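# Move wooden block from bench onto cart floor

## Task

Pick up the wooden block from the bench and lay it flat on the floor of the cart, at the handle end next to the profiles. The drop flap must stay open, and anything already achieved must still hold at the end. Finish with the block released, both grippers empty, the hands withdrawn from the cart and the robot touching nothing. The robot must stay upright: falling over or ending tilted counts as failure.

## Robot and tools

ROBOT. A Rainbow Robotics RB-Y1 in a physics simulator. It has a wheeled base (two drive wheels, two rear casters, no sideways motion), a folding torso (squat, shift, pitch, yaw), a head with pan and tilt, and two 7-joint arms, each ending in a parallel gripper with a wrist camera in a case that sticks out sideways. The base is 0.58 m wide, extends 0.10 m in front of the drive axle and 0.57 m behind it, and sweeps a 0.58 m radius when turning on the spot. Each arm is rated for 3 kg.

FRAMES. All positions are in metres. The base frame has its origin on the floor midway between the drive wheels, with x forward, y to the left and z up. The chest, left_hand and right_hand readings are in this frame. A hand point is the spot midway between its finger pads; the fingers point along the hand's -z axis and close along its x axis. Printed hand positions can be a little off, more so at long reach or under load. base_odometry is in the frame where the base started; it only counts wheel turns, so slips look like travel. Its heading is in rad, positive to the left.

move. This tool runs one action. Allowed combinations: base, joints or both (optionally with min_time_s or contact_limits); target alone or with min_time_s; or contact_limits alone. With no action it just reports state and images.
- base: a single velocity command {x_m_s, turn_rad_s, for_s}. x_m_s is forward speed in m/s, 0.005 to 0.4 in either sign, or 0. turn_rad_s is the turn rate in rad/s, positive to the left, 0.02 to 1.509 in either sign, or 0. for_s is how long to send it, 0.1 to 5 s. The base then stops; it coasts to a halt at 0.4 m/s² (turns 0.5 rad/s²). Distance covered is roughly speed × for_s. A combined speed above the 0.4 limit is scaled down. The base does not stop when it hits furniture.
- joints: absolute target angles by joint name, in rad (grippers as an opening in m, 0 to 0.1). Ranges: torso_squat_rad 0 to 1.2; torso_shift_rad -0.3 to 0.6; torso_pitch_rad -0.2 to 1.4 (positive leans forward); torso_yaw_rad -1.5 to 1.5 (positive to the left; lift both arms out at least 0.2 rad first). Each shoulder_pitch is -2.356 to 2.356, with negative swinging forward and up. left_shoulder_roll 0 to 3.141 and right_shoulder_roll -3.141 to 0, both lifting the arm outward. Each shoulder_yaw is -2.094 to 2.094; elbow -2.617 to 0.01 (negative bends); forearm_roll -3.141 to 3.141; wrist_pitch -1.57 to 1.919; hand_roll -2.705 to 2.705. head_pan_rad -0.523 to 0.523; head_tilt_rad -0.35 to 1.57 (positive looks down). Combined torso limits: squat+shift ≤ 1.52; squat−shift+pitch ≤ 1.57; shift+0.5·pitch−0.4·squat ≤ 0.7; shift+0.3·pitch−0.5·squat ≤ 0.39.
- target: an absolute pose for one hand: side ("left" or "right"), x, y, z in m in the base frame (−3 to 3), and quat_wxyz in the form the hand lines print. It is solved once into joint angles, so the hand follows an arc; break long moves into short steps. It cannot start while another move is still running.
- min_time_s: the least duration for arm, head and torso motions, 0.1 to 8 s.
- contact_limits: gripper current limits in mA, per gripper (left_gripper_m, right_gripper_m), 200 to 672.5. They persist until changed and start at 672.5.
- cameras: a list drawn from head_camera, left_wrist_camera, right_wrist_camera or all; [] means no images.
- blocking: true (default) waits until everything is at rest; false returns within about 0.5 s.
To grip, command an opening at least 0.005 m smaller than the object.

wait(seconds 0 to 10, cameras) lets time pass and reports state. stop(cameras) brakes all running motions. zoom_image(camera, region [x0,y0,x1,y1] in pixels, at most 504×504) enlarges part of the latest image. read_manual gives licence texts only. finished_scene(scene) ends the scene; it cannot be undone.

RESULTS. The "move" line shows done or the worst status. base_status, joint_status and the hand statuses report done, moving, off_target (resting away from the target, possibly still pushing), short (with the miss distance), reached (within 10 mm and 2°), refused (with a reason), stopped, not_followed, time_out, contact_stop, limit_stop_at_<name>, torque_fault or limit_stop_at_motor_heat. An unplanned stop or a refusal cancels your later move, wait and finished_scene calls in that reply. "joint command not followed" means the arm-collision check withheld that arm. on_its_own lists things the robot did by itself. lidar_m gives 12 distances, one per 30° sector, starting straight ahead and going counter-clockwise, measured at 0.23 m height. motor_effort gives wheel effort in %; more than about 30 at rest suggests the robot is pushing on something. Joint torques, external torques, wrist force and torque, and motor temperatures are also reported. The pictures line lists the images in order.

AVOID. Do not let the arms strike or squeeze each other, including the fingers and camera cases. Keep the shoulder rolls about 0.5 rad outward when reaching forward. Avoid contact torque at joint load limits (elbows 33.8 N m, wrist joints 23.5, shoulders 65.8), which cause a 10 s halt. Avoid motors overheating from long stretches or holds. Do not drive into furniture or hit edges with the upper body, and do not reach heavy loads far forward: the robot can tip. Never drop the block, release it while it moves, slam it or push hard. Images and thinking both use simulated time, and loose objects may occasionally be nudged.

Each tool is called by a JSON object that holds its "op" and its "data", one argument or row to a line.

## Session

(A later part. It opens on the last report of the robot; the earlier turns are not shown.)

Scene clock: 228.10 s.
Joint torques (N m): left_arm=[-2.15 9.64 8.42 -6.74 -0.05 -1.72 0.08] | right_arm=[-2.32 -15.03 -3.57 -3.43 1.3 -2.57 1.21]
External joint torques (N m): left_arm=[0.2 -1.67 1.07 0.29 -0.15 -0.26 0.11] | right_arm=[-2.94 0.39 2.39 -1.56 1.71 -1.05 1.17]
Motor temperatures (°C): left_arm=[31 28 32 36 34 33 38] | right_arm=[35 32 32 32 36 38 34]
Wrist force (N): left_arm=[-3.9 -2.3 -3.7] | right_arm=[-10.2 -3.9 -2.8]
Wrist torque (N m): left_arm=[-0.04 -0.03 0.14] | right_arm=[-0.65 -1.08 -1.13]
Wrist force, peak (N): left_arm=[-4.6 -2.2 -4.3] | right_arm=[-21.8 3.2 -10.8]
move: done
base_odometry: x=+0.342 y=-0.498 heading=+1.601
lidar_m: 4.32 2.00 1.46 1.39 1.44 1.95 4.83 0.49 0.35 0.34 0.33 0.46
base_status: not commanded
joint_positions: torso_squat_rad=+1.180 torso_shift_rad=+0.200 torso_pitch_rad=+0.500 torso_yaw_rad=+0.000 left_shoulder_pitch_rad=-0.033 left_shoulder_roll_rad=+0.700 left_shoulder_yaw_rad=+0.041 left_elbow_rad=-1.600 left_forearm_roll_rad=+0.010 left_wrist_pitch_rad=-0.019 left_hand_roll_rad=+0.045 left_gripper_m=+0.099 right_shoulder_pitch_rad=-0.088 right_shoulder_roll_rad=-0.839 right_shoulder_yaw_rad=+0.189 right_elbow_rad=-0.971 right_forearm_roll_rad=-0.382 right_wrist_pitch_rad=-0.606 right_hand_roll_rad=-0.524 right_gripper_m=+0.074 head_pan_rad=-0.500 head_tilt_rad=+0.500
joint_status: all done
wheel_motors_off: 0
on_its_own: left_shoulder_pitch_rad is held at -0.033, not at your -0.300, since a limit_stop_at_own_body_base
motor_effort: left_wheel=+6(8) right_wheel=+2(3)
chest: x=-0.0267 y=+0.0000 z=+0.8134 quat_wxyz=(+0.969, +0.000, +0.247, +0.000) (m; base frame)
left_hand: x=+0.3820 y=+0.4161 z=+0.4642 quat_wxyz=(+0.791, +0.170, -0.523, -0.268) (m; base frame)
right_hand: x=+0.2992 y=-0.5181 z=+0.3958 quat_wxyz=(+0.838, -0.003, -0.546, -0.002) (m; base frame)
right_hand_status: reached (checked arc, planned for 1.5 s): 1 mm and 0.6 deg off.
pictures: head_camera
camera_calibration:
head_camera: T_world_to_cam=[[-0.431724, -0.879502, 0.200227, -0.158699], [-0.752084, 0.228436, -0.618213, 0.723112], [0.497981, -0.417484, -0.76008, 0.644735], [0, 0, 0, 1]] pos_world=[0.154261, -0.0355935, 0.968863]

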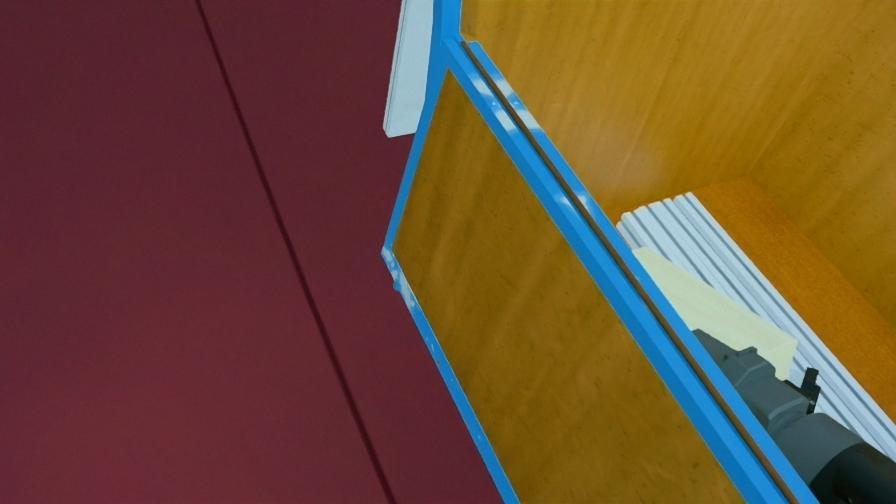

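{"op": "move", "data": {
  "target": {"side":"right","x":0.21,"y":-0.52,"z":0.50,"quat_wxyz":[0.859,0,-0.5125,0]},
  "min_time_s": 1.5,
  "cameras": []
}}

{"op": "move", "data": {
  "joints": {"torso_squat_rad":1.18,"torso_shift_rad":0.31,"torso_pitch_rad":0.68},
  "min_time_s": 2.5,
  "cameras": ["head_camera"]
}}

{"op": "move", "data": {
  "target": {"side":"right","x":0.29,"y":-0.518,"z":0.39,"quat_wxyz":[0.836,0,-0.5485,0]},
  "min_time_s": 1.5,
  "cameras": ["head_camera"]
}}

Scene clock: 233.67 s.
Joint torques (N m): left_arm=[-1.83 9.62 8.48 -6.82 -0.03 -1.66 -0.1] | right_arm=[4.38 -11.07 -14.43 -5.55 -1.68 -6.08 -0.25]
External joint torques (N m): left_arm=[0.51 -1.7 1.13 0.2 -0.13 -0.2 -0.07] | right_arm=[-1.84 -1.71 -6.97 -3.91 -1.46 -4.56 -0.29]
Motor temperatures (°C): left_arm=[31 28 32 36 34 33 38] | right_arm=[35 32 32 31 36 38 34]
Wrist force (N): left_arm=[-4.2 -1.7 -3.5] | right_arm=[-20.9 2.8 -10.0]
Wrist torque (N m): left_arm=[-0.11 -0.14 0.12] | right_arm=[-0.43 1.07 0.22]
Wrist force, peak (N): left_arm=[-4.8 -2.2 -4.2] | right_arm=[-23.4 -1.7 -11.4]
move: done
base_odometry: x=+0.342 y=-0.498 heading=+1.601
lidar_m: 4.34 2.01 1.45 1.39 1.45 1.95 4.83 0.48 0.35 0.33 0.33 0.47
base_status: not commanded
joint_positions: torso_squat_rad=+1.180 torso_shift_rad=+0.200 torso_pitch_rad=+0.500 torso_yaw_rad=+0.000 left_shoulder_pitch_rad=-0.033 left_shoulder_roll_rad=+0.700 left_shoulder_yaw_rad=+0.041 left_elbow_rad=-1.600 left_forearm_roll_rad=+0.010 left_wrist_pitch_rad=-0.019 left_hand_roll_rad=+0.045 left_gripper_m=+0.099 right_shoulder_pitch_rad=+0.574 right_shoulder_roll_rad=-1.003 right_shoulder_yaw_rad=-0.108 right_elbow_rad=-1.639 right_forearm_roll_rad=-0.555 right_wrist_pitch_rad=-0.465 right_hand_roll_rad=-0.464 right_gripper_m=+0.074 head_pan_rad=-0.500 head_tilt_rad=+0.500
joint_status: all done
wheel_motors_off: 0
on_its_own: left_shoulder_pitch_rad is held at -0.033, not at your -0.300, since a limit_stop_at_own_body_base
motor_effort: left_wheel=+7(8) right_wheel=-1(5)
chest: x=-0.0266 y=-0.0001 z=+0.8133 quat_wxyz=(+0.969, +0.000, +0.248, +0.000) (m; base frame)
left_hand: x=+0.3820 y=+0.4162 z=+0.4641 quat_wxyz=(+0.791, +0.170, -0.523, -0.268) (m; base frame)
right_hand: x=+0.2087 y=-0.5200 z=+0.4990 quat_wxyz=(+0.859, +0.005, -0.512, +0.002) (m; base frame)
right_hand_status: reached (checked arc, planned for 1.5 s): 2 mm and 0.6 deg off.
pictures: none
No camera images: "cameras" was empty.

Scene clock: 236.47 s.
Joint torques (N m): left_arm=[1.09 8.3 7.67 -5.81 0.04 -1.43 -0.03] | right_arm=[10.17 -7.73 2.75 1.93 3.02 7.45 0.97]
External joint torques (N m): left_arm=[-0.32 -1.76 1 0.33 -0.05 -0.08 0] | right_arm=[1.26 -0.8 9.02 2.53 3.24 8.81 0.93]
Motor temperatures (°C): left_arm=[31 28 32 36 34 33 38] | right_arm=[35 32 32 31 36 38 34]
Wrist force (N): left_arm=[-3.9 -1.9 -5.0] | right_arm=[18.4 -4.9 27.8]
Wrist torque (N m): left_arm=[-0.11 -0.13 0.08] | right_arm=[0.26 -5.04 -1.41]
Wrist force, peak (N): left_arm=[-4.2 -1.4 -5.0] | right_arm=[18.9 -4.2 29.2]
move: done
base_odometry: x=+0.342 y=-0.498 heading=+1.601
lidar_m: 4.33 2.02 1.46 1.38 1.44 1.95 4.84 0.50 0.35 0.33 0.36 0.48
base_status: not commanded
joint_positions: torso_squat_rad=+1.180 torso_shift_rad=+0.310 torso_pitch_rad=+0.679 torso_yaw_rad=+0.000 left_shoulder_pitch_rad=-0.033 left_shoulder_roll_rad=+0.700 left_shoulder_yaw_rad=+0.041 left_elbow_rad=-1.600 left_forearm_roll_rad=+0.010 left_wrist_pitch_rad=-0.019 left_hand_roll_rad=+0.045 left_gripper_m=+0.099 right_shoulder_pitch_rad=+0.573 right_shoulder_roll_rad=-1.003 right_shoulder_yaw_rad=-0.112 right_elbow_rad=-1.640 right_forearm_roll_rad=-0.556 right_wrist_pitch_rad=-0.468 right_hand_roll_rad=-0.464 right_gripper_m=+0.074 head_pan_rad=-0.500 head_tilt_rad=+0.500
joint_status: all done
wheel_motors_off: 0
on_its_own: left_shoulder_pitch_rad is held at -0.033, not at your -0.300, since a limit_stop_at_own_body_base
motor_effort: left_wheel=+6(8) right_wheel=+5(8)
chest: x=+0.0475 y=+0.0002 z=+0.7753 quat_wxyz=(+0.943, +0.000, +0.333, +0.000) (m; base frame)
left_hand: x=+0.3876 y=+0.4160 z=+0.3586 quat_wxyz=(+0.834, +0.145, -0.451, -0.282) (m; base frame)
right_hand: x=+0.2256 y=-0.5202 z=+0.4267 quat_wxyz=(+0.899, +0.005, -0.437, +0.003) (m; base frame)
pictures: head_camera
camera_calibration:
head_camera: T_world_to_cam=[[-0.389333, -0.879239, 0.274515, -0.178442], [-0.850036, 0.22818, -0.474734, 0.648671], [0.354766, -0.418178, -0.836223, 0.644737], [0, 0, 0, 1]] pos_world=[0.25319, -0.0352921, 0.896076]

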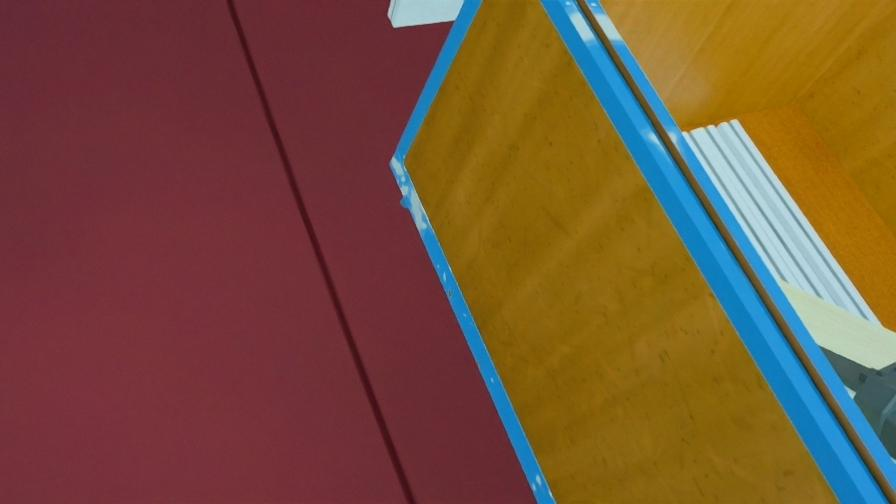

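Scene clock: 238.30 s.
Joint torques (N m): left_arm=[1.37 8.62 7.72 -5.9 0.02 -1.55 -0.14] | right_arm=[3.77 -6.59 9.91 -8.06 8.39 1.64 2.94]
External joint torques (N m): left_arm=[-0.05 -1.45 1.05 0.24 -0.07 -0.2 -0.11] | right_arm=[-3 5.01 16.26 -6.64 8.75 3.24 2.9]
Motor temperatures (°C): left_arm=[31 28 32 36 34 33 38] | right_arm=[35 31 32 31 36 38 34]
Wrist force (N): left_arm=[-3.1 -1.6 -4.5] | right_arm=[10.1 -26.3 15.6]
Wrist torque (N m): left_arm=[-0.15 -0.02 0.10] | right_arm=[-1.61 -3.78 -2.97]
Wrist force, peak (N): left_arm=[-3.9 -1.6 -5.8] | right_arm=[17.1 -8.1 54.8]
move: done
base_odometry: x=+0.342 y=-0.498 heading=+1.600
lidar_m: 4.33 2.02 1.44 1.39 1.45 1.95 4.84 0.49 0.36 0.34 0.36 0.48
base_status: not commanded
joint_positions: torso_squat_rad=+1.180 torso_shift_rad=+0.310 torso_pitch_rad=+0.679 torso_yaw_rad=-0.001 left_shoulder_pitch_rad=-0.033 left_shoulder_roll_rad=+0.700 left_shoulder_yaw_rad=+0.041 left_elbow_rad=-1.600 left_forearm_roll_rad=+0.010 left_wrist_pitch_rad=-0.019 left_hand_roll_rad=+0.045 left_gripper_m=+0.099 right_shoulder_pitch_rad=+0.170 right_shoulder_roll_rad=-0.865 right_shoulder_yaw_rad=+0.019 right_elbow_rad=-1.283 right_forearm_roll_rad=-0.502 right_wrist_pitch_rad=-0.676 right_hand_roll_rad=-0.415 right_gripper_m=+0.074 head_pan_rad=-0.500 head_tilt_rad=+0.500
joint_status: all done
wheel_motors_off: 0
on_its_own: left_shoulder_pitch_rad is held at -0.033, not at your -0.300, since a limit_stop_at_own_body_base
motor_effort: left_wheel=-1(5) right_wheel=+11(18)
chest: x=+0.0477 y=+0.0000 z=+0.7752 quat_wxyz=(+0.943, +0.000, +0.333, +0.000) (m; base frame)
left_hand: x=+0.3877 y=+0.4158 z=+0.3584 quat_wxyz=(+0.835, +0.145, -0.450, -0.282) (m; base frame)
right_hand: x=+0.2901 y=-0.5202 z=+0.3913 quat_wxyz=(+0.837, -0.003, -0.548, -0.002) (m; base frame)
right_hand_status: reached (checked arc, planned for 1.5 s): 3 mm and 0.5 deg off.
pictures: head_camera
camera_calibration:
head_camera: T_world_to_cam=[[-0.389449, -0.879187, 0.274518, -0.178543], [-0.850233, 0.22856, -0.474198, 0.6484], [0.354165, -0.41808, -0.836526, 0.644803], [0, 0, 0, 1]] pos_world=[0.253391, -0.0355912, 0.895878]

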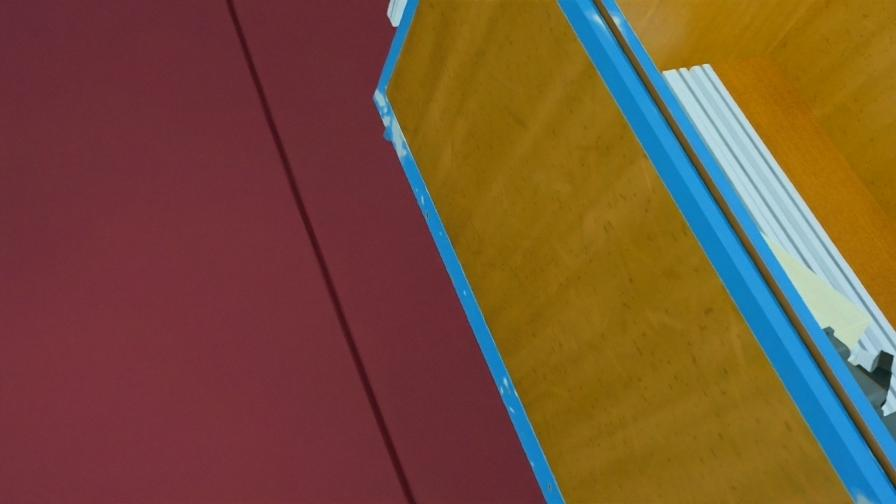

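{"op": "move", "data": {
  "target": {"side":"right","x":0.26,"y":-0.52,"z":0.385,"quat_wxyz":[0.809,0,-0.5878,0]},
  "min_time_s": 1.5,
  "cameras": ["right_wrist_camera"]
}}

{"op": "move", "data": {
  "target": {"side":"right","x":0.25,"y":-0.52,"z":0.36,"quat_wxyz":[0.7771,0,-0.6293,0]},
  "min_time_s": 1.5,
  "cameras": ["head_camera","right_wrist_camera"]
}}

Scene clock: 245.27 s.
Joint torques (N m): left_arm=[1.06 8.52 7.66 -5.86 0.03 -1.52 -0.09] | right_arm=[2.26 -13.03 -6.97 -6.01 -0.86 -7.13 -0.57]
External joint torques (N m): left_arm=[-0.39 -1.55 0.98 0.26 -0.06 -0.18 -0.07] | right_arm=[-5.66 -1.22 -1.48 -5.31 -0.33 -5.48 -0.62]
Motor temperatures (°C): left_arm=[31 28 32 36 34 33 38] | right_arm=[35 31 32 31 37 38 34]
Wrist force (N): left_arm=[-3.3 -1.6 -5.3] | right_arm=[-19.6 -3.9 -4.4]
Wrist torque (N m): left_arm=[-0.15 -0.05 0.12] | right_arm=[-1.24 1.05 0.24]
Wrist force, peak (N): left_arm=[-3.8 -2.3 -5.7] | right_arm=[11.8 -43.8 7.1]
move: done
base_odometry: x=+0.342 y=-0.498 heading=+1.601
lidar_m: 4.35 2.02 1.46 1.39 1.45 1.95 4.82 0.48 0.35 0.33 0.36 0.47
base_status: not commanded
joint_positions: torso_squat_rad=+1.180 torso_shift_rad=+0.310 torso_pitch_rad=+0.680 torso_yaw_rad=+0.000 left_shoulder_pitch_rad=-0.033 left_shoulder_roll_rad=+0.700 left_shoulder_yaw_rad=+0.041 left_elbow_rad=-1.600 left_forearm_roll_rad=+0.010 left_wrist_pitch_rad=-0.019 left_hand_roll_rad=+0.045 left_gripper_m=+0.099 right_shoulder_pitch_rad=+0.123 right_shoulder_roll_rad=-0.791 right_shoulder_yaw_rad=+0.059 right_elbow_rad=-1.091 right_forearm_roll_rad=-0.461 right_wrist_pitch_rad=-0.911 right_hand_roll_rad=-0.424 right_gripper_m=+0.074 head_pan_rad=-0.500 head_tilt_rad=+0.500
joint_status: all done
wheel_motors_off: 0
on_its_own: left_shoulder_pitch_rad is held at -0.033, not at your -0.300, since a limit_stop_at_own_body_base
motor_effort: left_wheel=+3(4) right_wheel=+0(13)
chest: x=+0.0480 y=-0.0001 z=+0.7750 quat_wxyz=(+0.943, +0.000, +0.334, +0.000) (m; base frame)
left_hand: x=+0.3874 y=+0.4162 z=+0.3582 quat_wxyz=(+0.835, +0.146, -0.450, -0.282) (m; base frame)
right_hand: x=+0.2588 y=-0.5198 z=+0.3837 quat_wxyz=(+0.812, -0.002, -0.584, -0.001) (m; base frame)
right_hand_status: reached (checked arc, planned for 1.5 s): 2 mm and 0.6 deg off.
pictures: right_wrist_camera
camera_calibration:
right_wrist_camera: T_world_to_cam=[[-0.292888, -0.0293625, -0.955696, 0.426009], [-0.489674, 0.863108, 0.12355, 0.555091], [0.821241, 0.504166, -0.267172, 0.224257], [0, 0, 0, 1]] pos_world=[0.212417, -0.579657, 0.398469]

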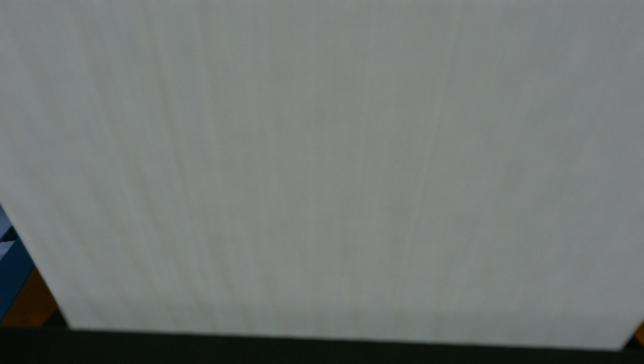

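Scene clock: 256.53 s.
Joint torques (N m): left_arm=[1.1 8.46 7.59 -6.1 0.07 -1.61 0] | right_arm=[-23 23.18 -5.66 3.84 -0.73 -0.17 1.5]
External joint torques (N m): left_arm=[-0.29 -1.58 0.93 0.06 -0.02 -0.26 0.03] | right_arm=[-30.67 36.8 -1.55 2.96 0.1 1.43 1.45]
External joint torques when the fault began: right_arm=[-67.79 69.33 -4.22 0.43 -1.5 -2.76 0.14]
Motor temperatures (°C): left_arm=[31 28 32 36 34 33 38] | right_arm=[35 32 32 31 36 37 34]
Wrist force (N): left_arm=[-3.1 -2.2 -4.8] | right_arm=[-5.9 3.5 -1.4]
Wrist torque (N m): left_arm=[-0.05 0.01 0.10] | right_arm=[0.42 -1.62 -1.96]
Wrist force, peak (N): left_arm=[-7.6 1.6 -3.4] | right_arm=[-27.3 -33.9 4.8]
move: torque_fault
TORQUE FAULT: right_shoulder_roll_rad reached its load limit. The robot stopped for 10 seconds, dropped its targets and accepts commands again. The stop added 9.5 s to the call.
base_odometry: x=+0.342 y=-0.498 heading=+1.601
lidar_m: 4.33 2.02 1.44 1.39 1.45 1.97 4.84 0.49 0.35 0.33 0.35 0.47
base_status: not commanded
joint_positions: torso_squat_rad=+1.180 torso_shift_rad=+0.309 torso_pitch_rad=+0.678 torso_yaw_rad=-0.002 left_shoulder_pitch_rad=-0.033 left_shoulder_roll_rad=+0.700 left_shoulder_yaw_rad=+0.041 left_elbow_rad=-1.600 left_forearm_roll_rad=+0.010 left_wrist_pitch_rad=-0.019 left_hand_roll_rad=+0.045 left_gripper_m=+0.099 right_shoulder_pitch_rad=-0.068 right_shoulder_roll_rad=-0.734 right_shoulder_yaw_rad=+0.117 right_elbow_rad=-0.659 right_forearm_roll_rad=-0.413 right_wrist_pitch_rad=-1.181 right_hand_roll_rad=-0.469 right_gripper_m=+0.074 head_pan_rad=-0.500 head_tilt_rad=+0.500
joint_status: right_shoulder_pitch_rad torque_fault (moved -0.192 of -0.246); right_shoulder_roll_rad torque_fault (moved +0.058 of +0.098); right_elbow_rad torque_fault (moved +0.432 of +0.469); right_forearm_roll_rad torque_fault (moved +0.048 of +0.059); right_wrist_pitch_rad torque_fault (moved -0.270 of -0.318); right_hand_roll_rad torque_fault (moved -0.045 of -0.055); the others done
wheel_motors_off: 0
on_its_own: left_shoulder_pitch_rad is held at -0.033, not at your -0.300, since a limit_stop_at_own_body_base; right_shoulder_pitch_rad is held at -0.076, not at your -0.123, since a torque_fault; right_shoulder_roll_rad is held at -0.724, not at your -0.694, since a torque_fault; right_elbow_rad is held at -0.658, not at your -0.622, since a torque_fault; right_forearm_roll_rad is held at -0.413, not at your -0.402, since a torque_fault; right_wrist_pitch_rad is held at -1.180, not at your -1.229, since a torque_fault; right_hand_roll_rad is held at -0.469, not at your -0.479, since a torque_fault
motor_effort: left_wheel=+8(15) right_wheel=+9(21)
chest: x=+0.0474 y=+0.0008 z=+0.7755 quat_wxyz=(+0.943, -0.001, +0.333, -0.001) (m; base frame)
left_hand: x=+0.3878 y=+0.4156 z=+0.3581 quat_wxyz=(+0.835, +0.144, -0.451, -0.281) (m; base frame)
right_hand: x=+0.2378 y=-0.5417 z=+0.3681 quat_wxyz=(+0.795, -0.025, -0.606, +0.008) (m; base frame)
right_hand_status: short (checked arc, planned for 1.5 s): torque_fault, 26 mm and 4.5 deg off.
pictures: head_camera, right_wrist_camera
camera_calibration:
head_camera: T_world_to_cam=[[-0.389721, -0.878544, 0.276185, -0.179297], [-0.84974, 0.227423, -0.475627, 0.649205], [0.355048, -0.420047, -0.835165, 0.644392], [0, 0, 0, 1]] pos_world=[0.25299, -0.0344887, 0.896472]
right_wrist_camera: T_world_to_cam=[[-0.241044, -0.0726802, -0.967789, 0.372917], [-0.484014, 0.873332, 0.0549649, 0.595054], [0.841207, 0.481672, -0.245689, 0.223447], [0, 0, 0, 1]] pos_world=[0.189938, -0.600204, 0.383097]

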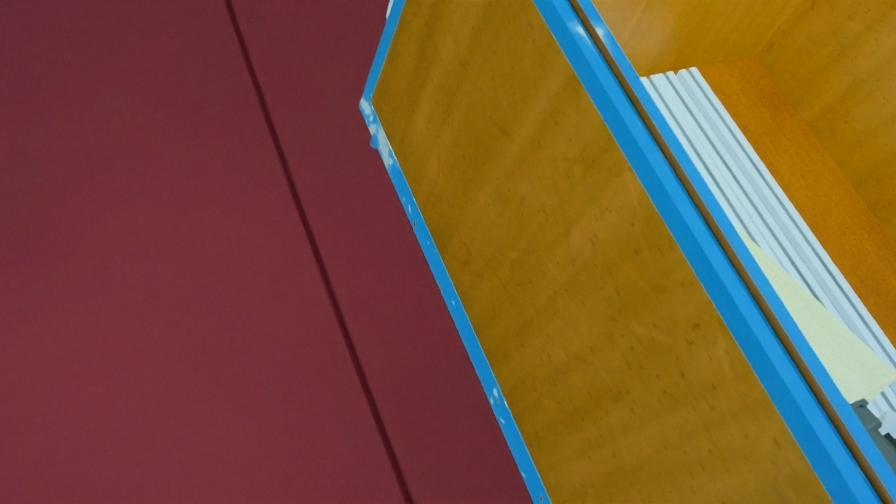

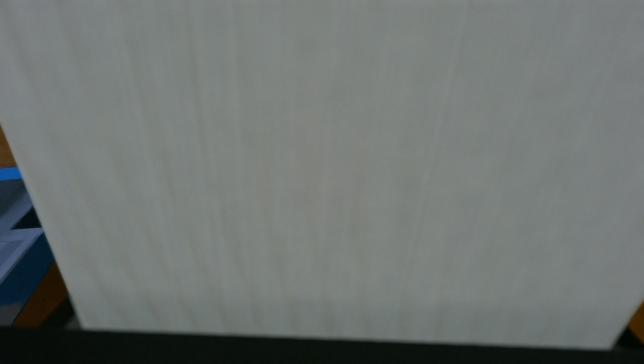

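{"op": "move", "data": {
  "target": {"side":"right","x":0.235,"y":-0.522,"z":0.43,"quat_wxyz":[0.836,0,-0.5485,0]},
  "min_time_s": 2,
  "cameras": ["head_camera"]
}}

{"op": "move", "data": {
  "target": {"side":"right","x":0.255,"y":-0.522,"z":0.395,"quat_wxyz":[0.836,0,-0.5485,0]},
  "min_time_s": 2,
  "cameras": ["head_camera","right_wrist_camera"]
}}

Scene clock: 263.90 s.
Joint torques (N m): left_arm=[1.24 8.2 7.64 -5.97 0.03 -1.48 -0.05] | right_arm=[9.02 -11.37 -13.01 -4.39 -2.27 -6.56 -0.11]
External joint torques (N m): left_arm=[-0.21 -1.87 0.97 0.15 -0.06 -0.14 -0.02] | right_arm=[-0.48 -2.21 -6.91 -3.67 -1.86 -4.94 -0.15]
Motor temperatures (°C): left_arm=[31 28 32 36 34 33 38] | right_arm=[35 32 32 31 36 37 34]
Wrist force (N): left_arm=[-3.8 -1.9 -4.5] | right_arm=[-20.8 1.3 -8.1]
Wrist torque (N m): left_arm=[-0.08 -0.07 0.07] | right_arm=[-0.33 1.28 0.20]
Wrist force, peak (N): left_arm=[-4.1 -2.8 -5.2] | right_arm=[-25.0 -6.3 -4.8]
move: done
base_odometry: x=+0.342 y=-0.498 heading=+1.601
lidar_m: 4.35 2.02 1.46 1.39 1.43 1.96 4.83 0.50 0.35 0.34 0.35 0.45
base_status: not commanded
joint_positions: torso_squat_rad=+1.180 torso_shift_rad=+0.310 torso_pitch_rad=+0.680 torso_yaw_rad=+0.000 left_shoulder_pitch_rad=-0.033 left_shoulder_roll_rad=+0.700 left_shoulder_yaw_rad=+0.041 left_elbow_rad=-1.600 left_forearm_roll_rad=+0.010 left_wrist_pitch_rad=-0.019 left_hand_roll_rad=+0.045 left_gripper_m=+0.099 right_shoulder_pitch_rad=+0.400 right_shoulder_roll_rad=-0.880 right_shoulder_yaw_rad=-0.031 right_elbow_rad=-1.407 right_forearm_roll_rad=-0.529 right_wrist_pitch_rad=-0.778 right_hand_roll_rad=-0.414 right_gripper_m=+0.074 head_pan_rad=-0.500 head_tilt_rad=+0.500
joint_status: all done
wheel_motors_off: 0
on_its_own: left_shoulder_pitch_rad is held at -0.033, not at your -0.300, since a limit_stop_at_own_body_base
motor_effort: left_wheel=+9(11) right_wheel=-2(10)
chest: x=+0.0480 y=-0.0001 z=+0.7750 quat_wxyz=(+0.943, +0.000, +0.334, +0.000) (m; base frame)
left_hand: x=+0.3874 y=+0.4162 z=+0.3582 quat_wxyz=(+0.835, +0.146, -0.450, -0.282) (m; base frame)
right_hand: x=+0.2339 y=-0.5213 z=+0.4266 quat_wxyz=(+0.837, +0.005, -0.548, +0.000) (m; base frame)
right_hand_status: reached (checked arc, planned for 2.0 s): 4 mm and 0.6 deg off.
pictures: head_camera
camera_calibration:
head_camera: T_world_to_cam=[[-0.388759, -0.879616, 0.274119, -0.178136], [-0.850794, 0.228558, -0.473192, 0.647855], [0.353576, -0.417177, -0.837226, 0.644977], [0, 0, 0, 1]] pos_world=[0.253892, -0.0356941, 0.895382]

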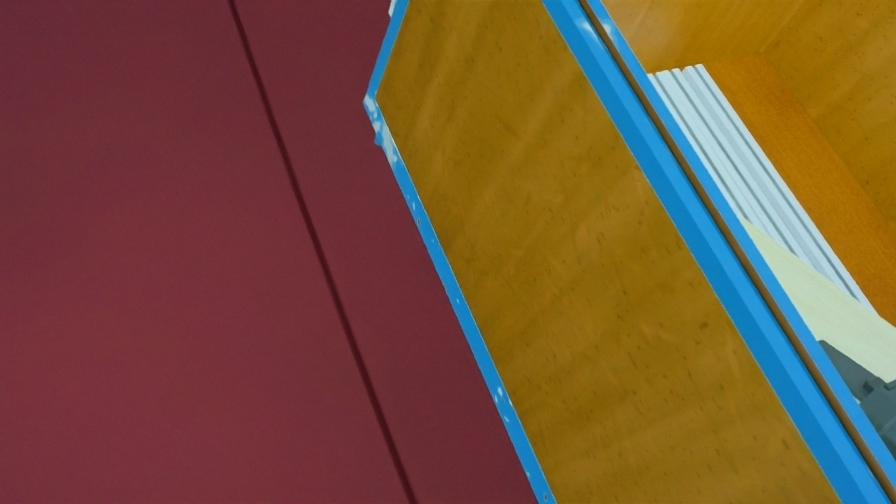

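Scene clock: 266.23 s.
Joint torques (N m): left_arm=[1.34 8.46 7.76 -6.06 0.05 -1.63 -0.14] | right_arm=[4.86 -9.93 -1.58 -0.5 2.79 1.46 1.92]
External joint torques (N m): left_arm=[-0.1 -1.61 1.09 0.07 -0.04 -0.29 -0.11] | right_arm=[-3.43 0.96 4.38 0.33 3.21 3.07 1.87]
Motor temperatures (°C): left_arm=[31 28 32 36 34 33 38] | right_arm=[35 32 32 31 36 37 34]
Wrist force (N): left_arm=[-3.8 -2.0 -4.6] | right_arm=[1.8 -6.4 12.4]
Wrist torque (N m): left_arm=[-0.09 -0.09 0.14] | right_arm=[0.63 -2.57 -2.40]
Wrist force, peak (N): left_arm=[-3.6 -2.3 -5.4] | right_arm=[-21.1 1.0 -8.7]
move: done
base_odometry: x=+0.342 y=-0.498 heading=+1.601
lidar_m: 4.34 2.02 1.45 1.39 1.45 1.96 4.83 0.47 0.35 0.34 0.35 0.48
base_status: not commanded
joint_positions: torso_squat_rad=+1.180 torso_shift_rad=+0.310 torso_pitch_rad=+0.680 torso_yaw_rad=+0.000 left_shoulder_pitch_rad=-0.033 left_shoulder_roll_rad=+0.700 left_shoulder_yaw_rad=+0.041 left_elbow_rad=-1.600 left_forearm_roll_rad=+0.010 left_wrist_pitch_rad=-0.019 left_hand_roll_rad=+0.045 left_gripper_m=+0.099 right_shoulder_pitch_rad=+0.244 right_shoulder_roll_rad=-0.858 right_shoulder_yaw_rad=+0.029 right_elbow_rad=-1.271 right_forearm_roll_rad=-0.507 right_wrist_pitch_rad=-0.770 right_hand_roll_rad=-0.413 right_gripper_m=+0.074 head_pan_rad=-0.500 head_tilt_rad=+0.500
joint_status: all done
wheel_motors_off: 0
on_its_own: left_shoulder_pitch_rad is held at -0.033, not at your -0.300, since a limit_stop_at_own_body_base
motor_effort: left_wheel=+7(9) right_wheel=-1(5)
chest: x=+0.0478 y=+0.0000 z=+0.7751 quat_wxyz=(+0.943, +0.000, +0.333, +0.000) (m; base frame)
left_hand: x=+0.3875 y=+0.4161 z=+0.3583 quat_wxyz=(+0.835, +0.145, -0.450, -0.282) (m; base frame)
right_hand: x=+0.2548 y=-0.5224 z=+0.3961 quat_wxyz=(+0.836, -0.001, -0.549, -0.001) (m; base frame)
right_hand_status: reached (checked arc, planned for 2.0 s): 1 mm and 0.1 deg off.
pictures: head_camera, right_wrist_camera
camera_calibration:
head_camera: T_world_to_cam=[[-0.389072, -0.879441, 0.274238, -0.178227], [-0.850495, 0.22854, -0.473738, 0.648215], [0.353951, -0.417556, -0.836879, 0.644919], [0, 0, 0, 1]] pos_world=[0.253691, -0.0355929, 0.89568]
right_wrist_camera: T_world_to_cam=[[-0.373835, -0.0290145, -0.927041, 0.446052], [-0.478162, 0.862475, 0.165828, 0.533782], [0.794738, 0.505268, -0.336297, 0.266826], [0, 0, 0, 1]] pos_world=[0.209927, -0.582251, 0.414725]

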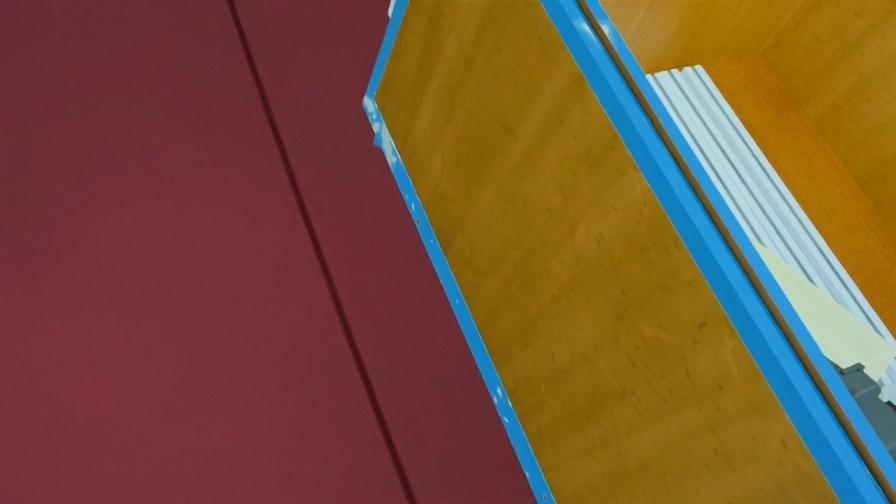

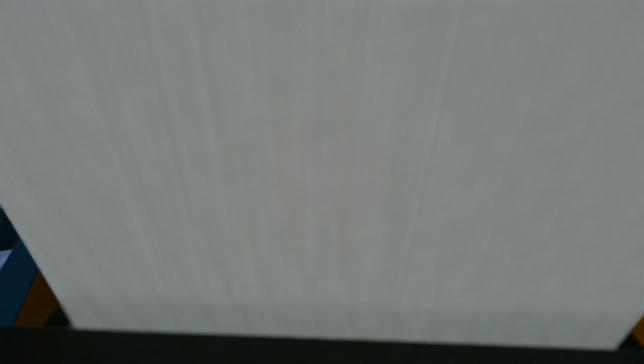

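{"op": "move", "data": {
  "joints": {"right_gripper_m":0.083},
  "cameras": []
}}

{"op": "move", "data": {
  "joints": {"right_gripper_m":0.1},
  "cameras": ["right_wrist_camera","head_camera"]
}}

Scene clock: 268.00 s.
Joint torques (N m): left_arm=[1.24 8.51 7.94 -6.19 -0.05 -1.61 -0.02] | right_arm=[6.26 -11.48 -6.42 -1.07 -0.64 -2.79 0.46]
External joint torques (N m): left_arm=[-0.2 -1.56 1.26 -0.06 -0.14 -0.26 0.01] | right_arm=[-2.03 -0.61 -0.47 -0.24 -0.22 -1.19 0.41]
Motor temperatures (°C): left_arm=[31 28 32 36 34 33 38] | right_arm=[35 32 32 31 36 37 34]
Wrist force (N): left_arm=[-4.2 -1.2 -4.4] | right_arm=[-12.5 1.4 -3.7]
Wrist torque (N m): left_arm=[-0.16 -0.16 0.12] | right_arm=[-0.15 -0.47 -0.21]
Wrist force, peak (N): left_arm=[-4.1 -2.8 -5.2] | right_arm=[1.8 -6.8 12.6]
move: done
base_odometry: x=+0.342 y=-0.498 heading=+1.601
lidar_m: 4.34 2.02 1.45 1.39 1.43 1.97 4.82 0.49 0.35 0.33 0.35 0.47
base_status: not commanded
joint_positions: torso_squat_rad=+1.180 torso_shift_rad=+0.310 torso_pitch_rad=+0.680 torso_yaw_rad=+0.000 left_shoulder_pitch_rad=-0.033 left_shoulder_roll_rad=+0.700 left_shoulder_yaw_rad=+0.041 left_elbow_rad=-1.600 left_forearm_roll_rad=+0.010 left_wrist_pitch_rad=-0.019 left_hand_roll_rad=+0.045 left_gripper_m=+0.099 right_shoulder_pitch_rad=+0.244 right_shoulder_roll_rad=-0.858 right_shoulder_yaw_rad=+0.030 right_elbow_rad=-1.271 right_forearm_roll_rad=-0.507 right_wrist_pitch_rad=-0.769 right_hand_roll_rad=-0.413 right_gripper_m=+0.083 head_pan_rad=-0.500 head_tilt_rad=+0.500
joint_status: all done
wheel_motors_off: 0
on_its_own: left_shoulder_pitch_rad is held at -0.033, not at your -0.300, since a limit_stop_at_own_body_base
motor_effort: left_wheel=+8(9) right_wheel=-2(5)
chest: x=+0.0479 y=+0.0000 z=+0.7750 quat_wxyz=(+0.943, +0.000, +0.334, +0.000) (m; base frame)
left_hand: x=+0.3874 y=+0.4162 z=+0.3582 quat_wxyz=(+0.835, +0.146, -0.450, -0.282) (m; base frame)
right_hand: x=+0.2546 y=-0.5219 z=+0.3952 quat_wxyz=(+0.837, -0.001, -0.548, +0.000) (m; base frame)
pictures: none
No camera images: "cameras" was empty.

Scene clock: 268.63 s.
Joint torques (N m): left_arm=[1.51 8.55 7.81 -6.26 0.13 -1.64 0] | right_arm=[7.41 -11.5 -6.37 -1.22 -0.7 -2.71 0.42]
External joint torques (N m): left_arm=[0.07 -1.52 1.13 -0.13 0.04 -0.3 0.03] | right_arm=[-0.88 -0.63 -0.41 -0.38 -0.28 -1.1 0.37]
Motor temperatures (°C): left_arm=[31 28 32 36 34 33 38] | right_arm=[35 32 32 31 36 37 34]
Wrist force (N): left_arm=[-3.5 -2.2 -4.1] | right_arm=[-12.4 2.1 -4.8]
Wrist torque (N m): left_arm=[-0.04 -0.08 0.10] | right_arm=[-0.12 -0.62 -0.27]
Wrist force, peak (N): left_arm=[-3.9 -1.9 -5.4] | right_arm=[-13.0 2.3 -5.9]
move: done
base_odometry: x=+0.342 y=-0.498 heading=+1.601
lidar_m: 4.34 2.02 1.44 1.38 1.44 1.97 4.84 0.48 0.35 0.31 0.36 0.47
base_status: not commanded
joint_positions: torso_squat_rad=+1.180 torso_shift_rad=+0.310 torso_pitch_rad=+0.680 torso_yaw_rad=+0.000 left_shoulder_pitch_rad=-0.033 left_shoulder_roll_rad=+0.700 left_shoulder_yaw_rad=+0.041 left_elbow_rad=-1.600 left_forearm_roll_rad=+0.010 left_wrist_pitch_rad=-0.019 left_hand_roll_rad=+0.045 left_gripper_m=+0.099 right_shoulder_pitch_rad=+0.243 right_shoulder_roll_rad=-0.858 right_shoulder_yaw_rad=+0.030 right_elbow_rad=-1.271 right_forearm_roll_rad=-0.507 right_wrist_pitch_rad=-0.769 right_hand_roll_rad=-0.413 right_gripper_m=+0.099 head_pan_rad=-0.500 head_tilt_rad=+0.500
joint_status: all done
wheel_motors_off: 0
on_its_own: left_shoulder_pitch_rad is held at -0.033, not at your -0.300, since a limit_stop_at_own_body_base
motor_effort: left_wheel=+8(9) right_wheel=-2(3)
chest: x=+0.0479 y=+0.0000 z=+0.7750 quat_wxyz=(+0.943, +0.000, +0.334, +0.000) (m; base frame)
left_hand: x=+0.3874 y=+0.4162 z=+0.3583 quat_wxyz=(+0.835, +0.146, -0.450, -0.282) (m; base frame)
right_hand: x=+0.2547 y=-0.5219 z=+0.3952 quat_wxyz=(+0.837, -0.001, -0.548, +0.000) (m; base frame)
pictures: head_camera, right_wrist_camera
camera_calibration:
head_camera: T_world_to_cam=[[-0.38883, -0.879589, 0.274108, -0.178112], [-0.850635, 0.228466, -0.473523, 0.648093], [0.353881, -0.417285, -0.837043, 0.644975], [0, 0, 0, 1]] pos_world=[0.253791, -0.035594, 0.895581]
right_wrist_camera: T_world_to_cam=[[-0.375566, -0.0291444, -0.926337, 0.445314], [-0.478634, 0.861999, 0.166933, 0.532843], [0.793637, 0.506071, -0.337687, 0.267582], [0, 0, 0, 1]] pos_world=[0.209919, -0.581747, 0.41392]

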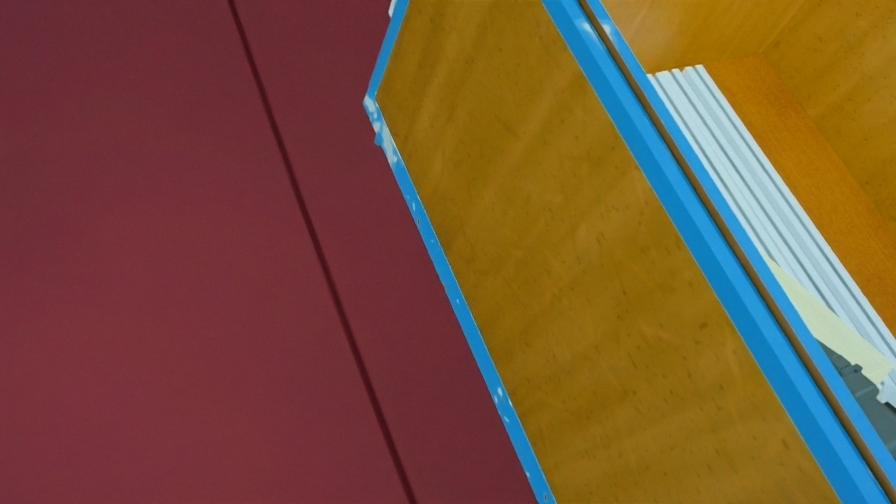

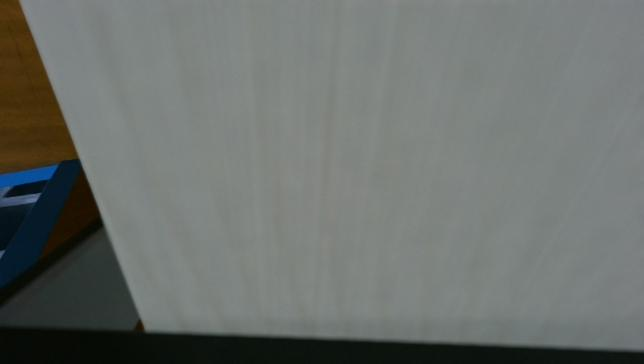

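{"op": "move", "data": {
  "target": {"side":"right","x":0.25,"y":-0.522,"z":0.37,"quat_wxyz":[0.866,0,-0.5,0]},
  "min_time_s": 2,
  "cameras": ["right_wrist_camera"]
}}

{"op": "move", "data": {
  "target": {"side":"right","x":0.25,"y":-0.522,"z":0.35,"quat_wxyz":[0.9063,0,-0.4226,0]},
  "min_time_s": 2,
  "cameras": ["right_wrist_camera","head_camera"]
}}

Scene clock: 272.07 s.
Joint torques (N m): left_arm=[1.08 8.57 7.85 -6.07 0.12 -1.65 -0.03] | right_arm=[3.7 -14.34 -6.34 -1.61 -0.58 -2.54 -0.21]
External joint torques (N m): left_arm=[-0.36 -1.5 1.18 0.06 0.03 -0.3 0] | right_arm=[-4.27 -3.15 -0.57 -0.97 -0.21 -1.03 -0.25]
Motor temperatures (°C): left_arm=[31 28 32 36 34 33 38] | right_arm=[35 32 32 31 36 37 34]
Wrist force (N): left_arm=[-2.7 -1.1 -4.6] | right_arm=[-12.1 0.5 0.8]
Wrist torque (N m): left_arm=[-0.18 0.03 0.12] | right_arm=[-0.15 -0.56 -0.19]
Wrist force, peak (N): left_arm=[-4.0 -2.1 -5.2] | right_arm=[-13.3 2.7 -5.3]
move: done
base_odometry: x=+0.342 y=-0.498 heading=+1.601
lidar_m: 4.34 2.01 1.46 1.39 1.44 1.96 4.83 0.49 0.35 0.34 0.35 0.46
base_status: not commanded
joint_positions: torso_squat_rad=+1.180 torso_shift_rad=+0.310 torso_pitch_rad=+0.680 torso_yaw_rad=+0.000 left_shoulder_pitch_rad=-0.033 left_shoulder_roll_rad=+0.700 left_shoulder_yaw_rad=+0.041 left_elbow_rad=-1.600 left_forearm_roll_rad=+0.010 left_wrist_pitch_rad=-0.019 left_hand_roll_rad=+0.045 left_gripper_m=+0.099 right_shoulder_pitch_rad=+0.223 right_shoulder_roll_rad=-0.886 right_shoulder_yaw_rad=+0.072 right_elbow_rad=-1.263 right_forearm_roll_rad=-0.498 right_wrist_pitch_rad=-0.669 right_hand_roll_rad=-0.433 right_gripper_m=+0.099 head_pan_rad=-0.500 head_tilt_rad=+0.500
joint_status: all done
wheel_motors_off: 0
on_its_own: left_shoulder_pitch_rad is held at -0.033, not at your -0.300, since a limit_stop_at_own_body_base
motor_effort: left_wheel=+8(9) right_wheel=-1(4)
chest: x=+0.0479 y=+0.0000 z=+0.7750 quat_wxyz=(+0.943, +0.000, +0.334, +0.000) (m; base frame)
left_hand: x=+0.3874 y=+0.4162 z=+0.3582 quat_wxyz=(+0.835, +0.146, -0.450, -0.282) (m; base frame)
right_hand: x=+0.2490 y=-0.5221 z=+0.3697 quat_wxyz=(+0.866, +0.000, -0.499, -0.001) (m; base frame)
right_hand_status: reached (checked arc, planned for 2.0 s): 1 mm and 0.1 deg off.
pictures: right_wrist_camera
camera_calibration:
right_wrist_camera: T_world_to_cam=[[-0.478287, -0.0283318, -0.877747, 0.427533], [-0.456424, 0.861908, 0.220886, 0.509134], [0.750279, 0.506272, -0.425171, 0.306811], [0, 0, 0, 1]] pos_world=[0.206671, -0.582043, 0.393252]

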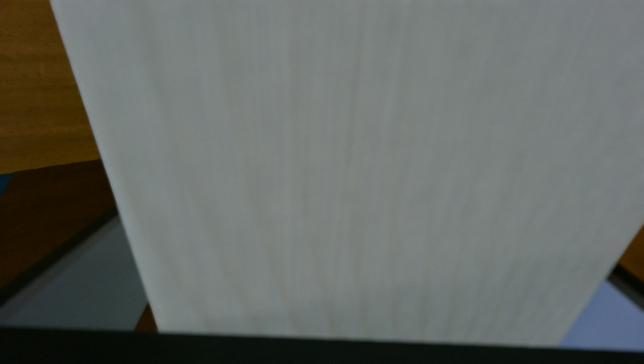

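Scene clock: 274.40 s.
Joint torques (N m): left_arm=[1.34 8.41 7.67 -6.15 0.05 -1.73 -0.08] | right_arm=[6.74 -11.95 -0.61 -1.99 1.03 2.41 0.1]
External joint torques (N m): left_arm=[-0.09 -1.66 1 -0.02 -0.04 -0.38 -0.05] | right_arm=[-0.37 -0.64 5.25 -1.38 1.26 3.72 0.07]
Motor temperatures (°C): left_arm=[31 28 32 36 34 33 38] | right_arm=[35 31 32 31 36 37 34]
Wrist force (N): left_arm=[-3.3 -1.9 -5.7] | right_arm=[-1.8 -3.1 15.0]
Wrist torque (N m): left_arm=[-0.08 -0.04 0.09] | right_arm=[-0.14 -4.05 -0.48]
Wrist force, peak (N): left_arm=[-4.2 -2.1 -5.1] | right_arm=[-2.1 -3.9 16.6]
move: done
base_odometry: x=+0.342 y=-0.498 heading=+1.601
lidar_m: 4.33 2.02 1.45 1.39 1.44 1.96 4.83 0.50 0.34 0.33 0.35 0.46
base_status: not commanded
joint_positions: torso_squat_rad=+1.180 torso_shift_rad=+0.310 torso_pitch_rad=+0.680 torso_yaw_rad=+0.000 left_shoulder_pitch_rad=-0.033 left_shoulder_roll_rad=+0.700 left_shoulder_yaw_rad=+0.041 left_elbow_rad=-1.600 left_forearm_roll_rad=+0.010 left_wrist_pitch_rad=-0.019 left_hand_roll_rad=+0.045 left_gripper_m=+0.099 right_shoulder_pitch_rad=+0.231 right_shoulder_roll_rad=-0.967 right_shoulder_yaw_rad=+0.099 right_elbow_rad=-1.346 right_forearm_roll_rad=-0.509 right_wrist_pitch_rad=-0.460 right_hand_roll_rad=-0.474 right_gripper_m=+0.099 head_pan_rad=-0.500 head_tilt_rad=+0.500
joint_status: all done
wheel_motors_off: 0
on_its_own: left_shoulder_pitch_rad is held at -0.033, not at your -0.300, since a limit_stop_at_own_body_base
motor_effort: left_wheel=+7(9) right_wheel=+2(3)
chest: x=+0.0478 y=+0.0000 z=+0.7751 quat_wxyz=(+0.943, +0.000, +0.333, +0.000) (m; base frame)
left_hand: x=+0.3875 y=+0.4161 z=+0.3583 quat_wxyz=(+0.835, +0.145, -0.450, -0.282) (m; base frame)
right_hand: x=+0.2501 y=-0.5224 z=+0.3508 quat_wxyz=(+0.906, +0.000, -0.424, +0.000) (m; base frame)
right_hand_status: reached (checked arc, planned for 2.0 s): 1 mm and 0.2 deg off.
pictures: head_camera, right_wrist_camera
camera_calibration:
head_camera: T_world_to_cam=[[-0.389111, -0.879398, 0.274322, -0.178241], [-0.850422, 0.228459, -0.473908, 0.648237], [0.354082, -0.417692, -0.836755, 0.644847], [0, 0, 0, 1]] pos_world=[0.253591, -0.0354928, 0.895679]
right_wrist_camera: T_world_to_cam=[[-0.619872, -0.0290004, -0.784167, 0.413758], [-0.413386, 0.861473, 0.294916, 0.477034], [0.666986, 0.506974, -0.545992, 0.361733], [0, 0, 0, 1]] pos_world=[0.212405, -0.582342, 0.381273]

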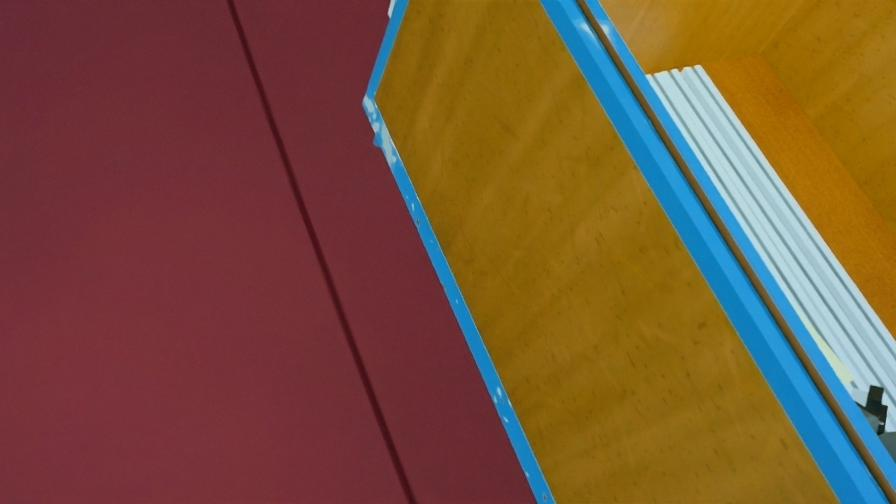

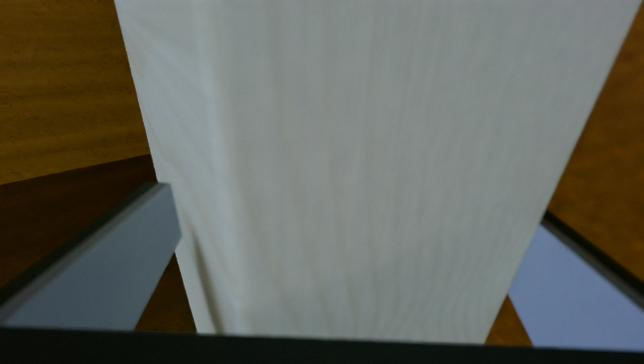

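{"op": "move", "data": {
  "target": {"side":"right","x":0.225,"y":-0.522,"z":0.352,"quat_wxyz":[0.9063,0,-0.4226,0]},
  "min_time_s": 1.5,
  "cameras": ["right_wrist_camera"]
}}

{"op": "move", "data": {
  "target": {"side":"right","x":0.19,"y":-0.522,"z":0.36,"quat_wxyz":[0.9063,0,-0.4226,0]},
  "min_time_s": 1.5,
  "cameras": ["right_wrist_camera","head_camera"]
}}

Scene clock: 277.77 s.
Joint torques (N m): left_arm=[0.99 8.58 7.57 -6.09 -0.01 -1.57 -0.14] | right_arm=[16.46 -8.54 -4.41 3.93 1.05 1.22 0.97]
External joint torques (N m): left_arm=[-0.45 -1.49 0.89 0.04 -0.1 -0.22 -0.11] | right_arm=[8.37 2.21 1.16 4.32 1.31 2.54 0.93]
Motor temperatures (°C): left_arm=[31 28 32 36 34 33 38] | right_arm=[35 31 32 31 36 37 34]
Wrist force (N): left_arm=[-3.3 -1.5 -4.4] | right_arm=[-1.3 0.5 -8.4]
Wrist torque (N m): left_arm=[-0.15 -0.04 0.10] | right_arm=[-0.21 -2.35 -0.82]
Wrist force, peak (N): left_arm=[-4.1 -1.1 -6.1] | right_arm=[-1.9 -3.0 15.9]
move: done
base_odometry: x=+0.342 y=-0.498 heading=+1.601
lidar_m: 4.34 2.01 1.46 1.39 1.44 1.97 4.83 0.49 0.36 0.33 0.35 0.47
base_status: not commanded
joint_positions: torso_squat_rad=+1.180 torso_shift_rad=+0.310 torso_pitch_rad=+0.680 torso_yaw_rad=+0.000 left_shoulder_pitch_rad=-0.033 left_shoulder_roll_rad=+0.700 left_shoulder_yaw_rad=+0.041 left_elbow_rad=-1.600 left_forearm_roll_rad=+0.010 left_wrist_pitch_rad=-0.019 left_hand_roll_rad=+0.045 left_gripper_m=+0.099 right_shoulder_pitch_rad=+0.277 right_shoulder_roll_rad=-0.949 right_shoulder_yaw_rad=+0.098 right_elbow_rad=-1.341 right_forearm_roll_rad=-0.503 right_wrist_pitch_rad=-0.510 right_hand_roll_rad=-0.462 right_gripper_m=+0.099 head_pan_rad=-0.500 head_tilt_rad=+0.500
joint_status: all done
wheel_motors_off: 0
on_its_own: left_shoulder_pitch_rad is held at -0.033, not at your -0.300, since a limit_stop_at_own_body_base
motor_effort: left_wheel=+7(8) right_wheel=-3(6)
chest: x=+0.0478 y=+0.0001 z=+0.7751 quat_wxyz=(+0.943, +0.000, +0.333, +0.000) (m; base frame)
left_hand: x=+0.3874 y=+0.4162 z=+0.3583 quat_wxyz=(+0.835, +0.146, -0.450, -0.282) (m; base frame)
right_hand: x=+0.2275 y=-0.5216 z=+0.3519 quat_wxyz=(+0.906, +0.001, -0.424, +0.000) (m; base frame)
right_hand_status: reached (checked arc, planned for 1.5 s): 3 mm and 0.2 deg off.
pictures: right_wrist_camera
camera_calibration:
right_wrist_camera: T_world_to_cam=[[-0.620165, -0.0285762, -0.783951, 0.400833], [-0.413961, 0.860792, 0.296097, 0.46609], [0.666357, 0.508154, -0.545662, 0.377608], [0, 0, 0, 1]] pos_world=[0.189903, -0.581635, 0.382272]

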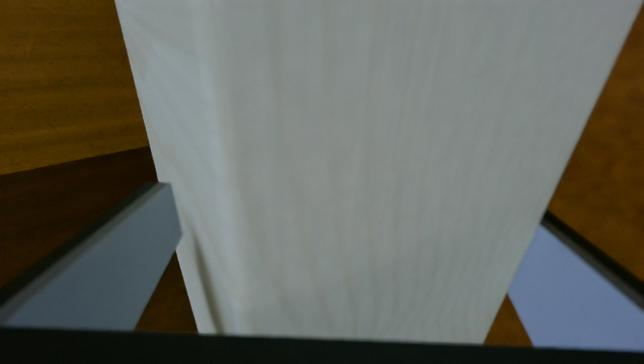

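Scene clock: 279.60 s.
Joint torques (N m): left_arm=[1.16 8.48 7.64 -6.14 0.01 -1.6 -0.16] | right_arm=[11.19 -9.01 -9.11 -1.87 -0.43 -2.98 0.36]
External joint torques (N m): left_arm=[-0.28 -1.59 0.96 -0.02 -0.08 -0.25 -0.13] | right_arm=[1.5 0.73 -3.95 -1.92 -0.13 -1.65 0.32]
Motor temperatures (°C): left_arm=[31 28 32 36 34 33 38] | right_arm=[35 31 32 31 36 37 34]
Wrist force (N): left_arm=[-3.2 -2.7 -4.9] | right_arm=[-11.5 0.5 -6.3]
Wrist torque (N m): left_arm=[-0.02 -0.02 0.08] | right_arm=[-0.24 -0.23 -0.11]
Wrist force, peak (N): left_arm=[-3.9 -2.3 -5.2] | right_arm=[-7.7 2.4 -11.3]
move: done
base_odometry: x=+0.342 y=-0.498 heading=+1.601
lidar_m: 4.34 2.02 1.44 1.38 1.44 1.97 4.82 0.50 0.36 0.34 0.36 0.46
base_status: not commanded
joint_positions: torso_squat_rad=+1.180 torso_shift_rad=+0.310 torso_pitch_rad=+0.680 torso_yaw_rad=+0.000 left_shoulder_pitch_rad=-0.033 left_shoulder_roll_rad=+0.700 left_shoulder_yaw_rad=+0.041 left_elbow_rad=-1.600 left_forearm_roll_rad=+0.010 left_wrist_pitch_rad=-0.019 left_hand_roll_rad=+0.045 left_gripper_m=+0.099 right_shoulder_pitch_rad=+0.366 right_shoulder_roll_rad=-0.927 right_shoulder_yaw_rad=+0.090 right_elbow_rad=-1.346 right_forearm_roll_rad=-0.498 right_wrist_pitch_rad=-0.587 right_hand_roll_rad=-0.447 right_gripper_m=+0.099 head_pan_rad=-0.500 head_tilt_rad=+0.500
joint_status: all done
wheel_motors_off: 0
on_its_own: left_shoulder_pitch_rad is held at -0.033, not at your -0.300, since a limit_stop_at_own_body_base
motor_effort: left_wheel=+7(9) right_wheel=-4(5)
chest: x=+0.0479 y=+0.0000 z=+0.7750 quat_wxyz=(+0.943, +0.000, +0.333, +0.000) (m; base frame)
left_hand: x=+0.3874 y=+0.4162 z=+0.3583 quat_wxyz=(+0.835, +0.146, -0.450, -0.282) (m; base frame)
right_hand: x=+0.1896 y=-0.5219 z=+0.3595 quat_wxyz=(+0.907, +0.000, -0.422, +0.000) (m; base frame)
right_hand_status: reached (checked arc, planned for 1.5 s): 1 mm and 0.1 deg off.
pictures: head_camera, right_wrist_camera
camera_calibration:
head_camera: T_world_to_cam=[[-0.388764, -0.879619, 0.274103, -0.178077], [-0.850628, 0.228376, -0.473579, 0.64803], [0.35397, -0.41727, -0.837013, 0.645003], [0, 0, 0, 1]] pos_world=[0.253691, -0.0354944, 0.89558]
right_wrist_camera: T_world_to_cam=[[-0.623312, -0.0285936, -0.781451, 0.382973], [-0.412154, 0.861267, 0.297234, 0.447945], [0.664539, 0.507347, -0.548623, 0.408181], [0, 0, 0, 1]] pos_world=[0.152082, -0.581939, 0.390068]

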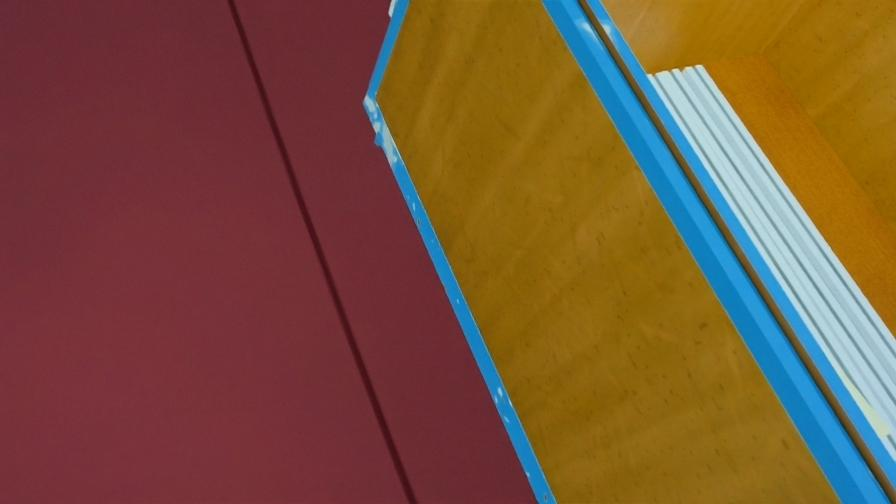

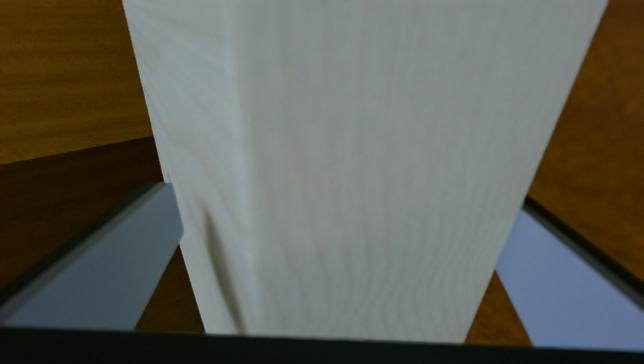

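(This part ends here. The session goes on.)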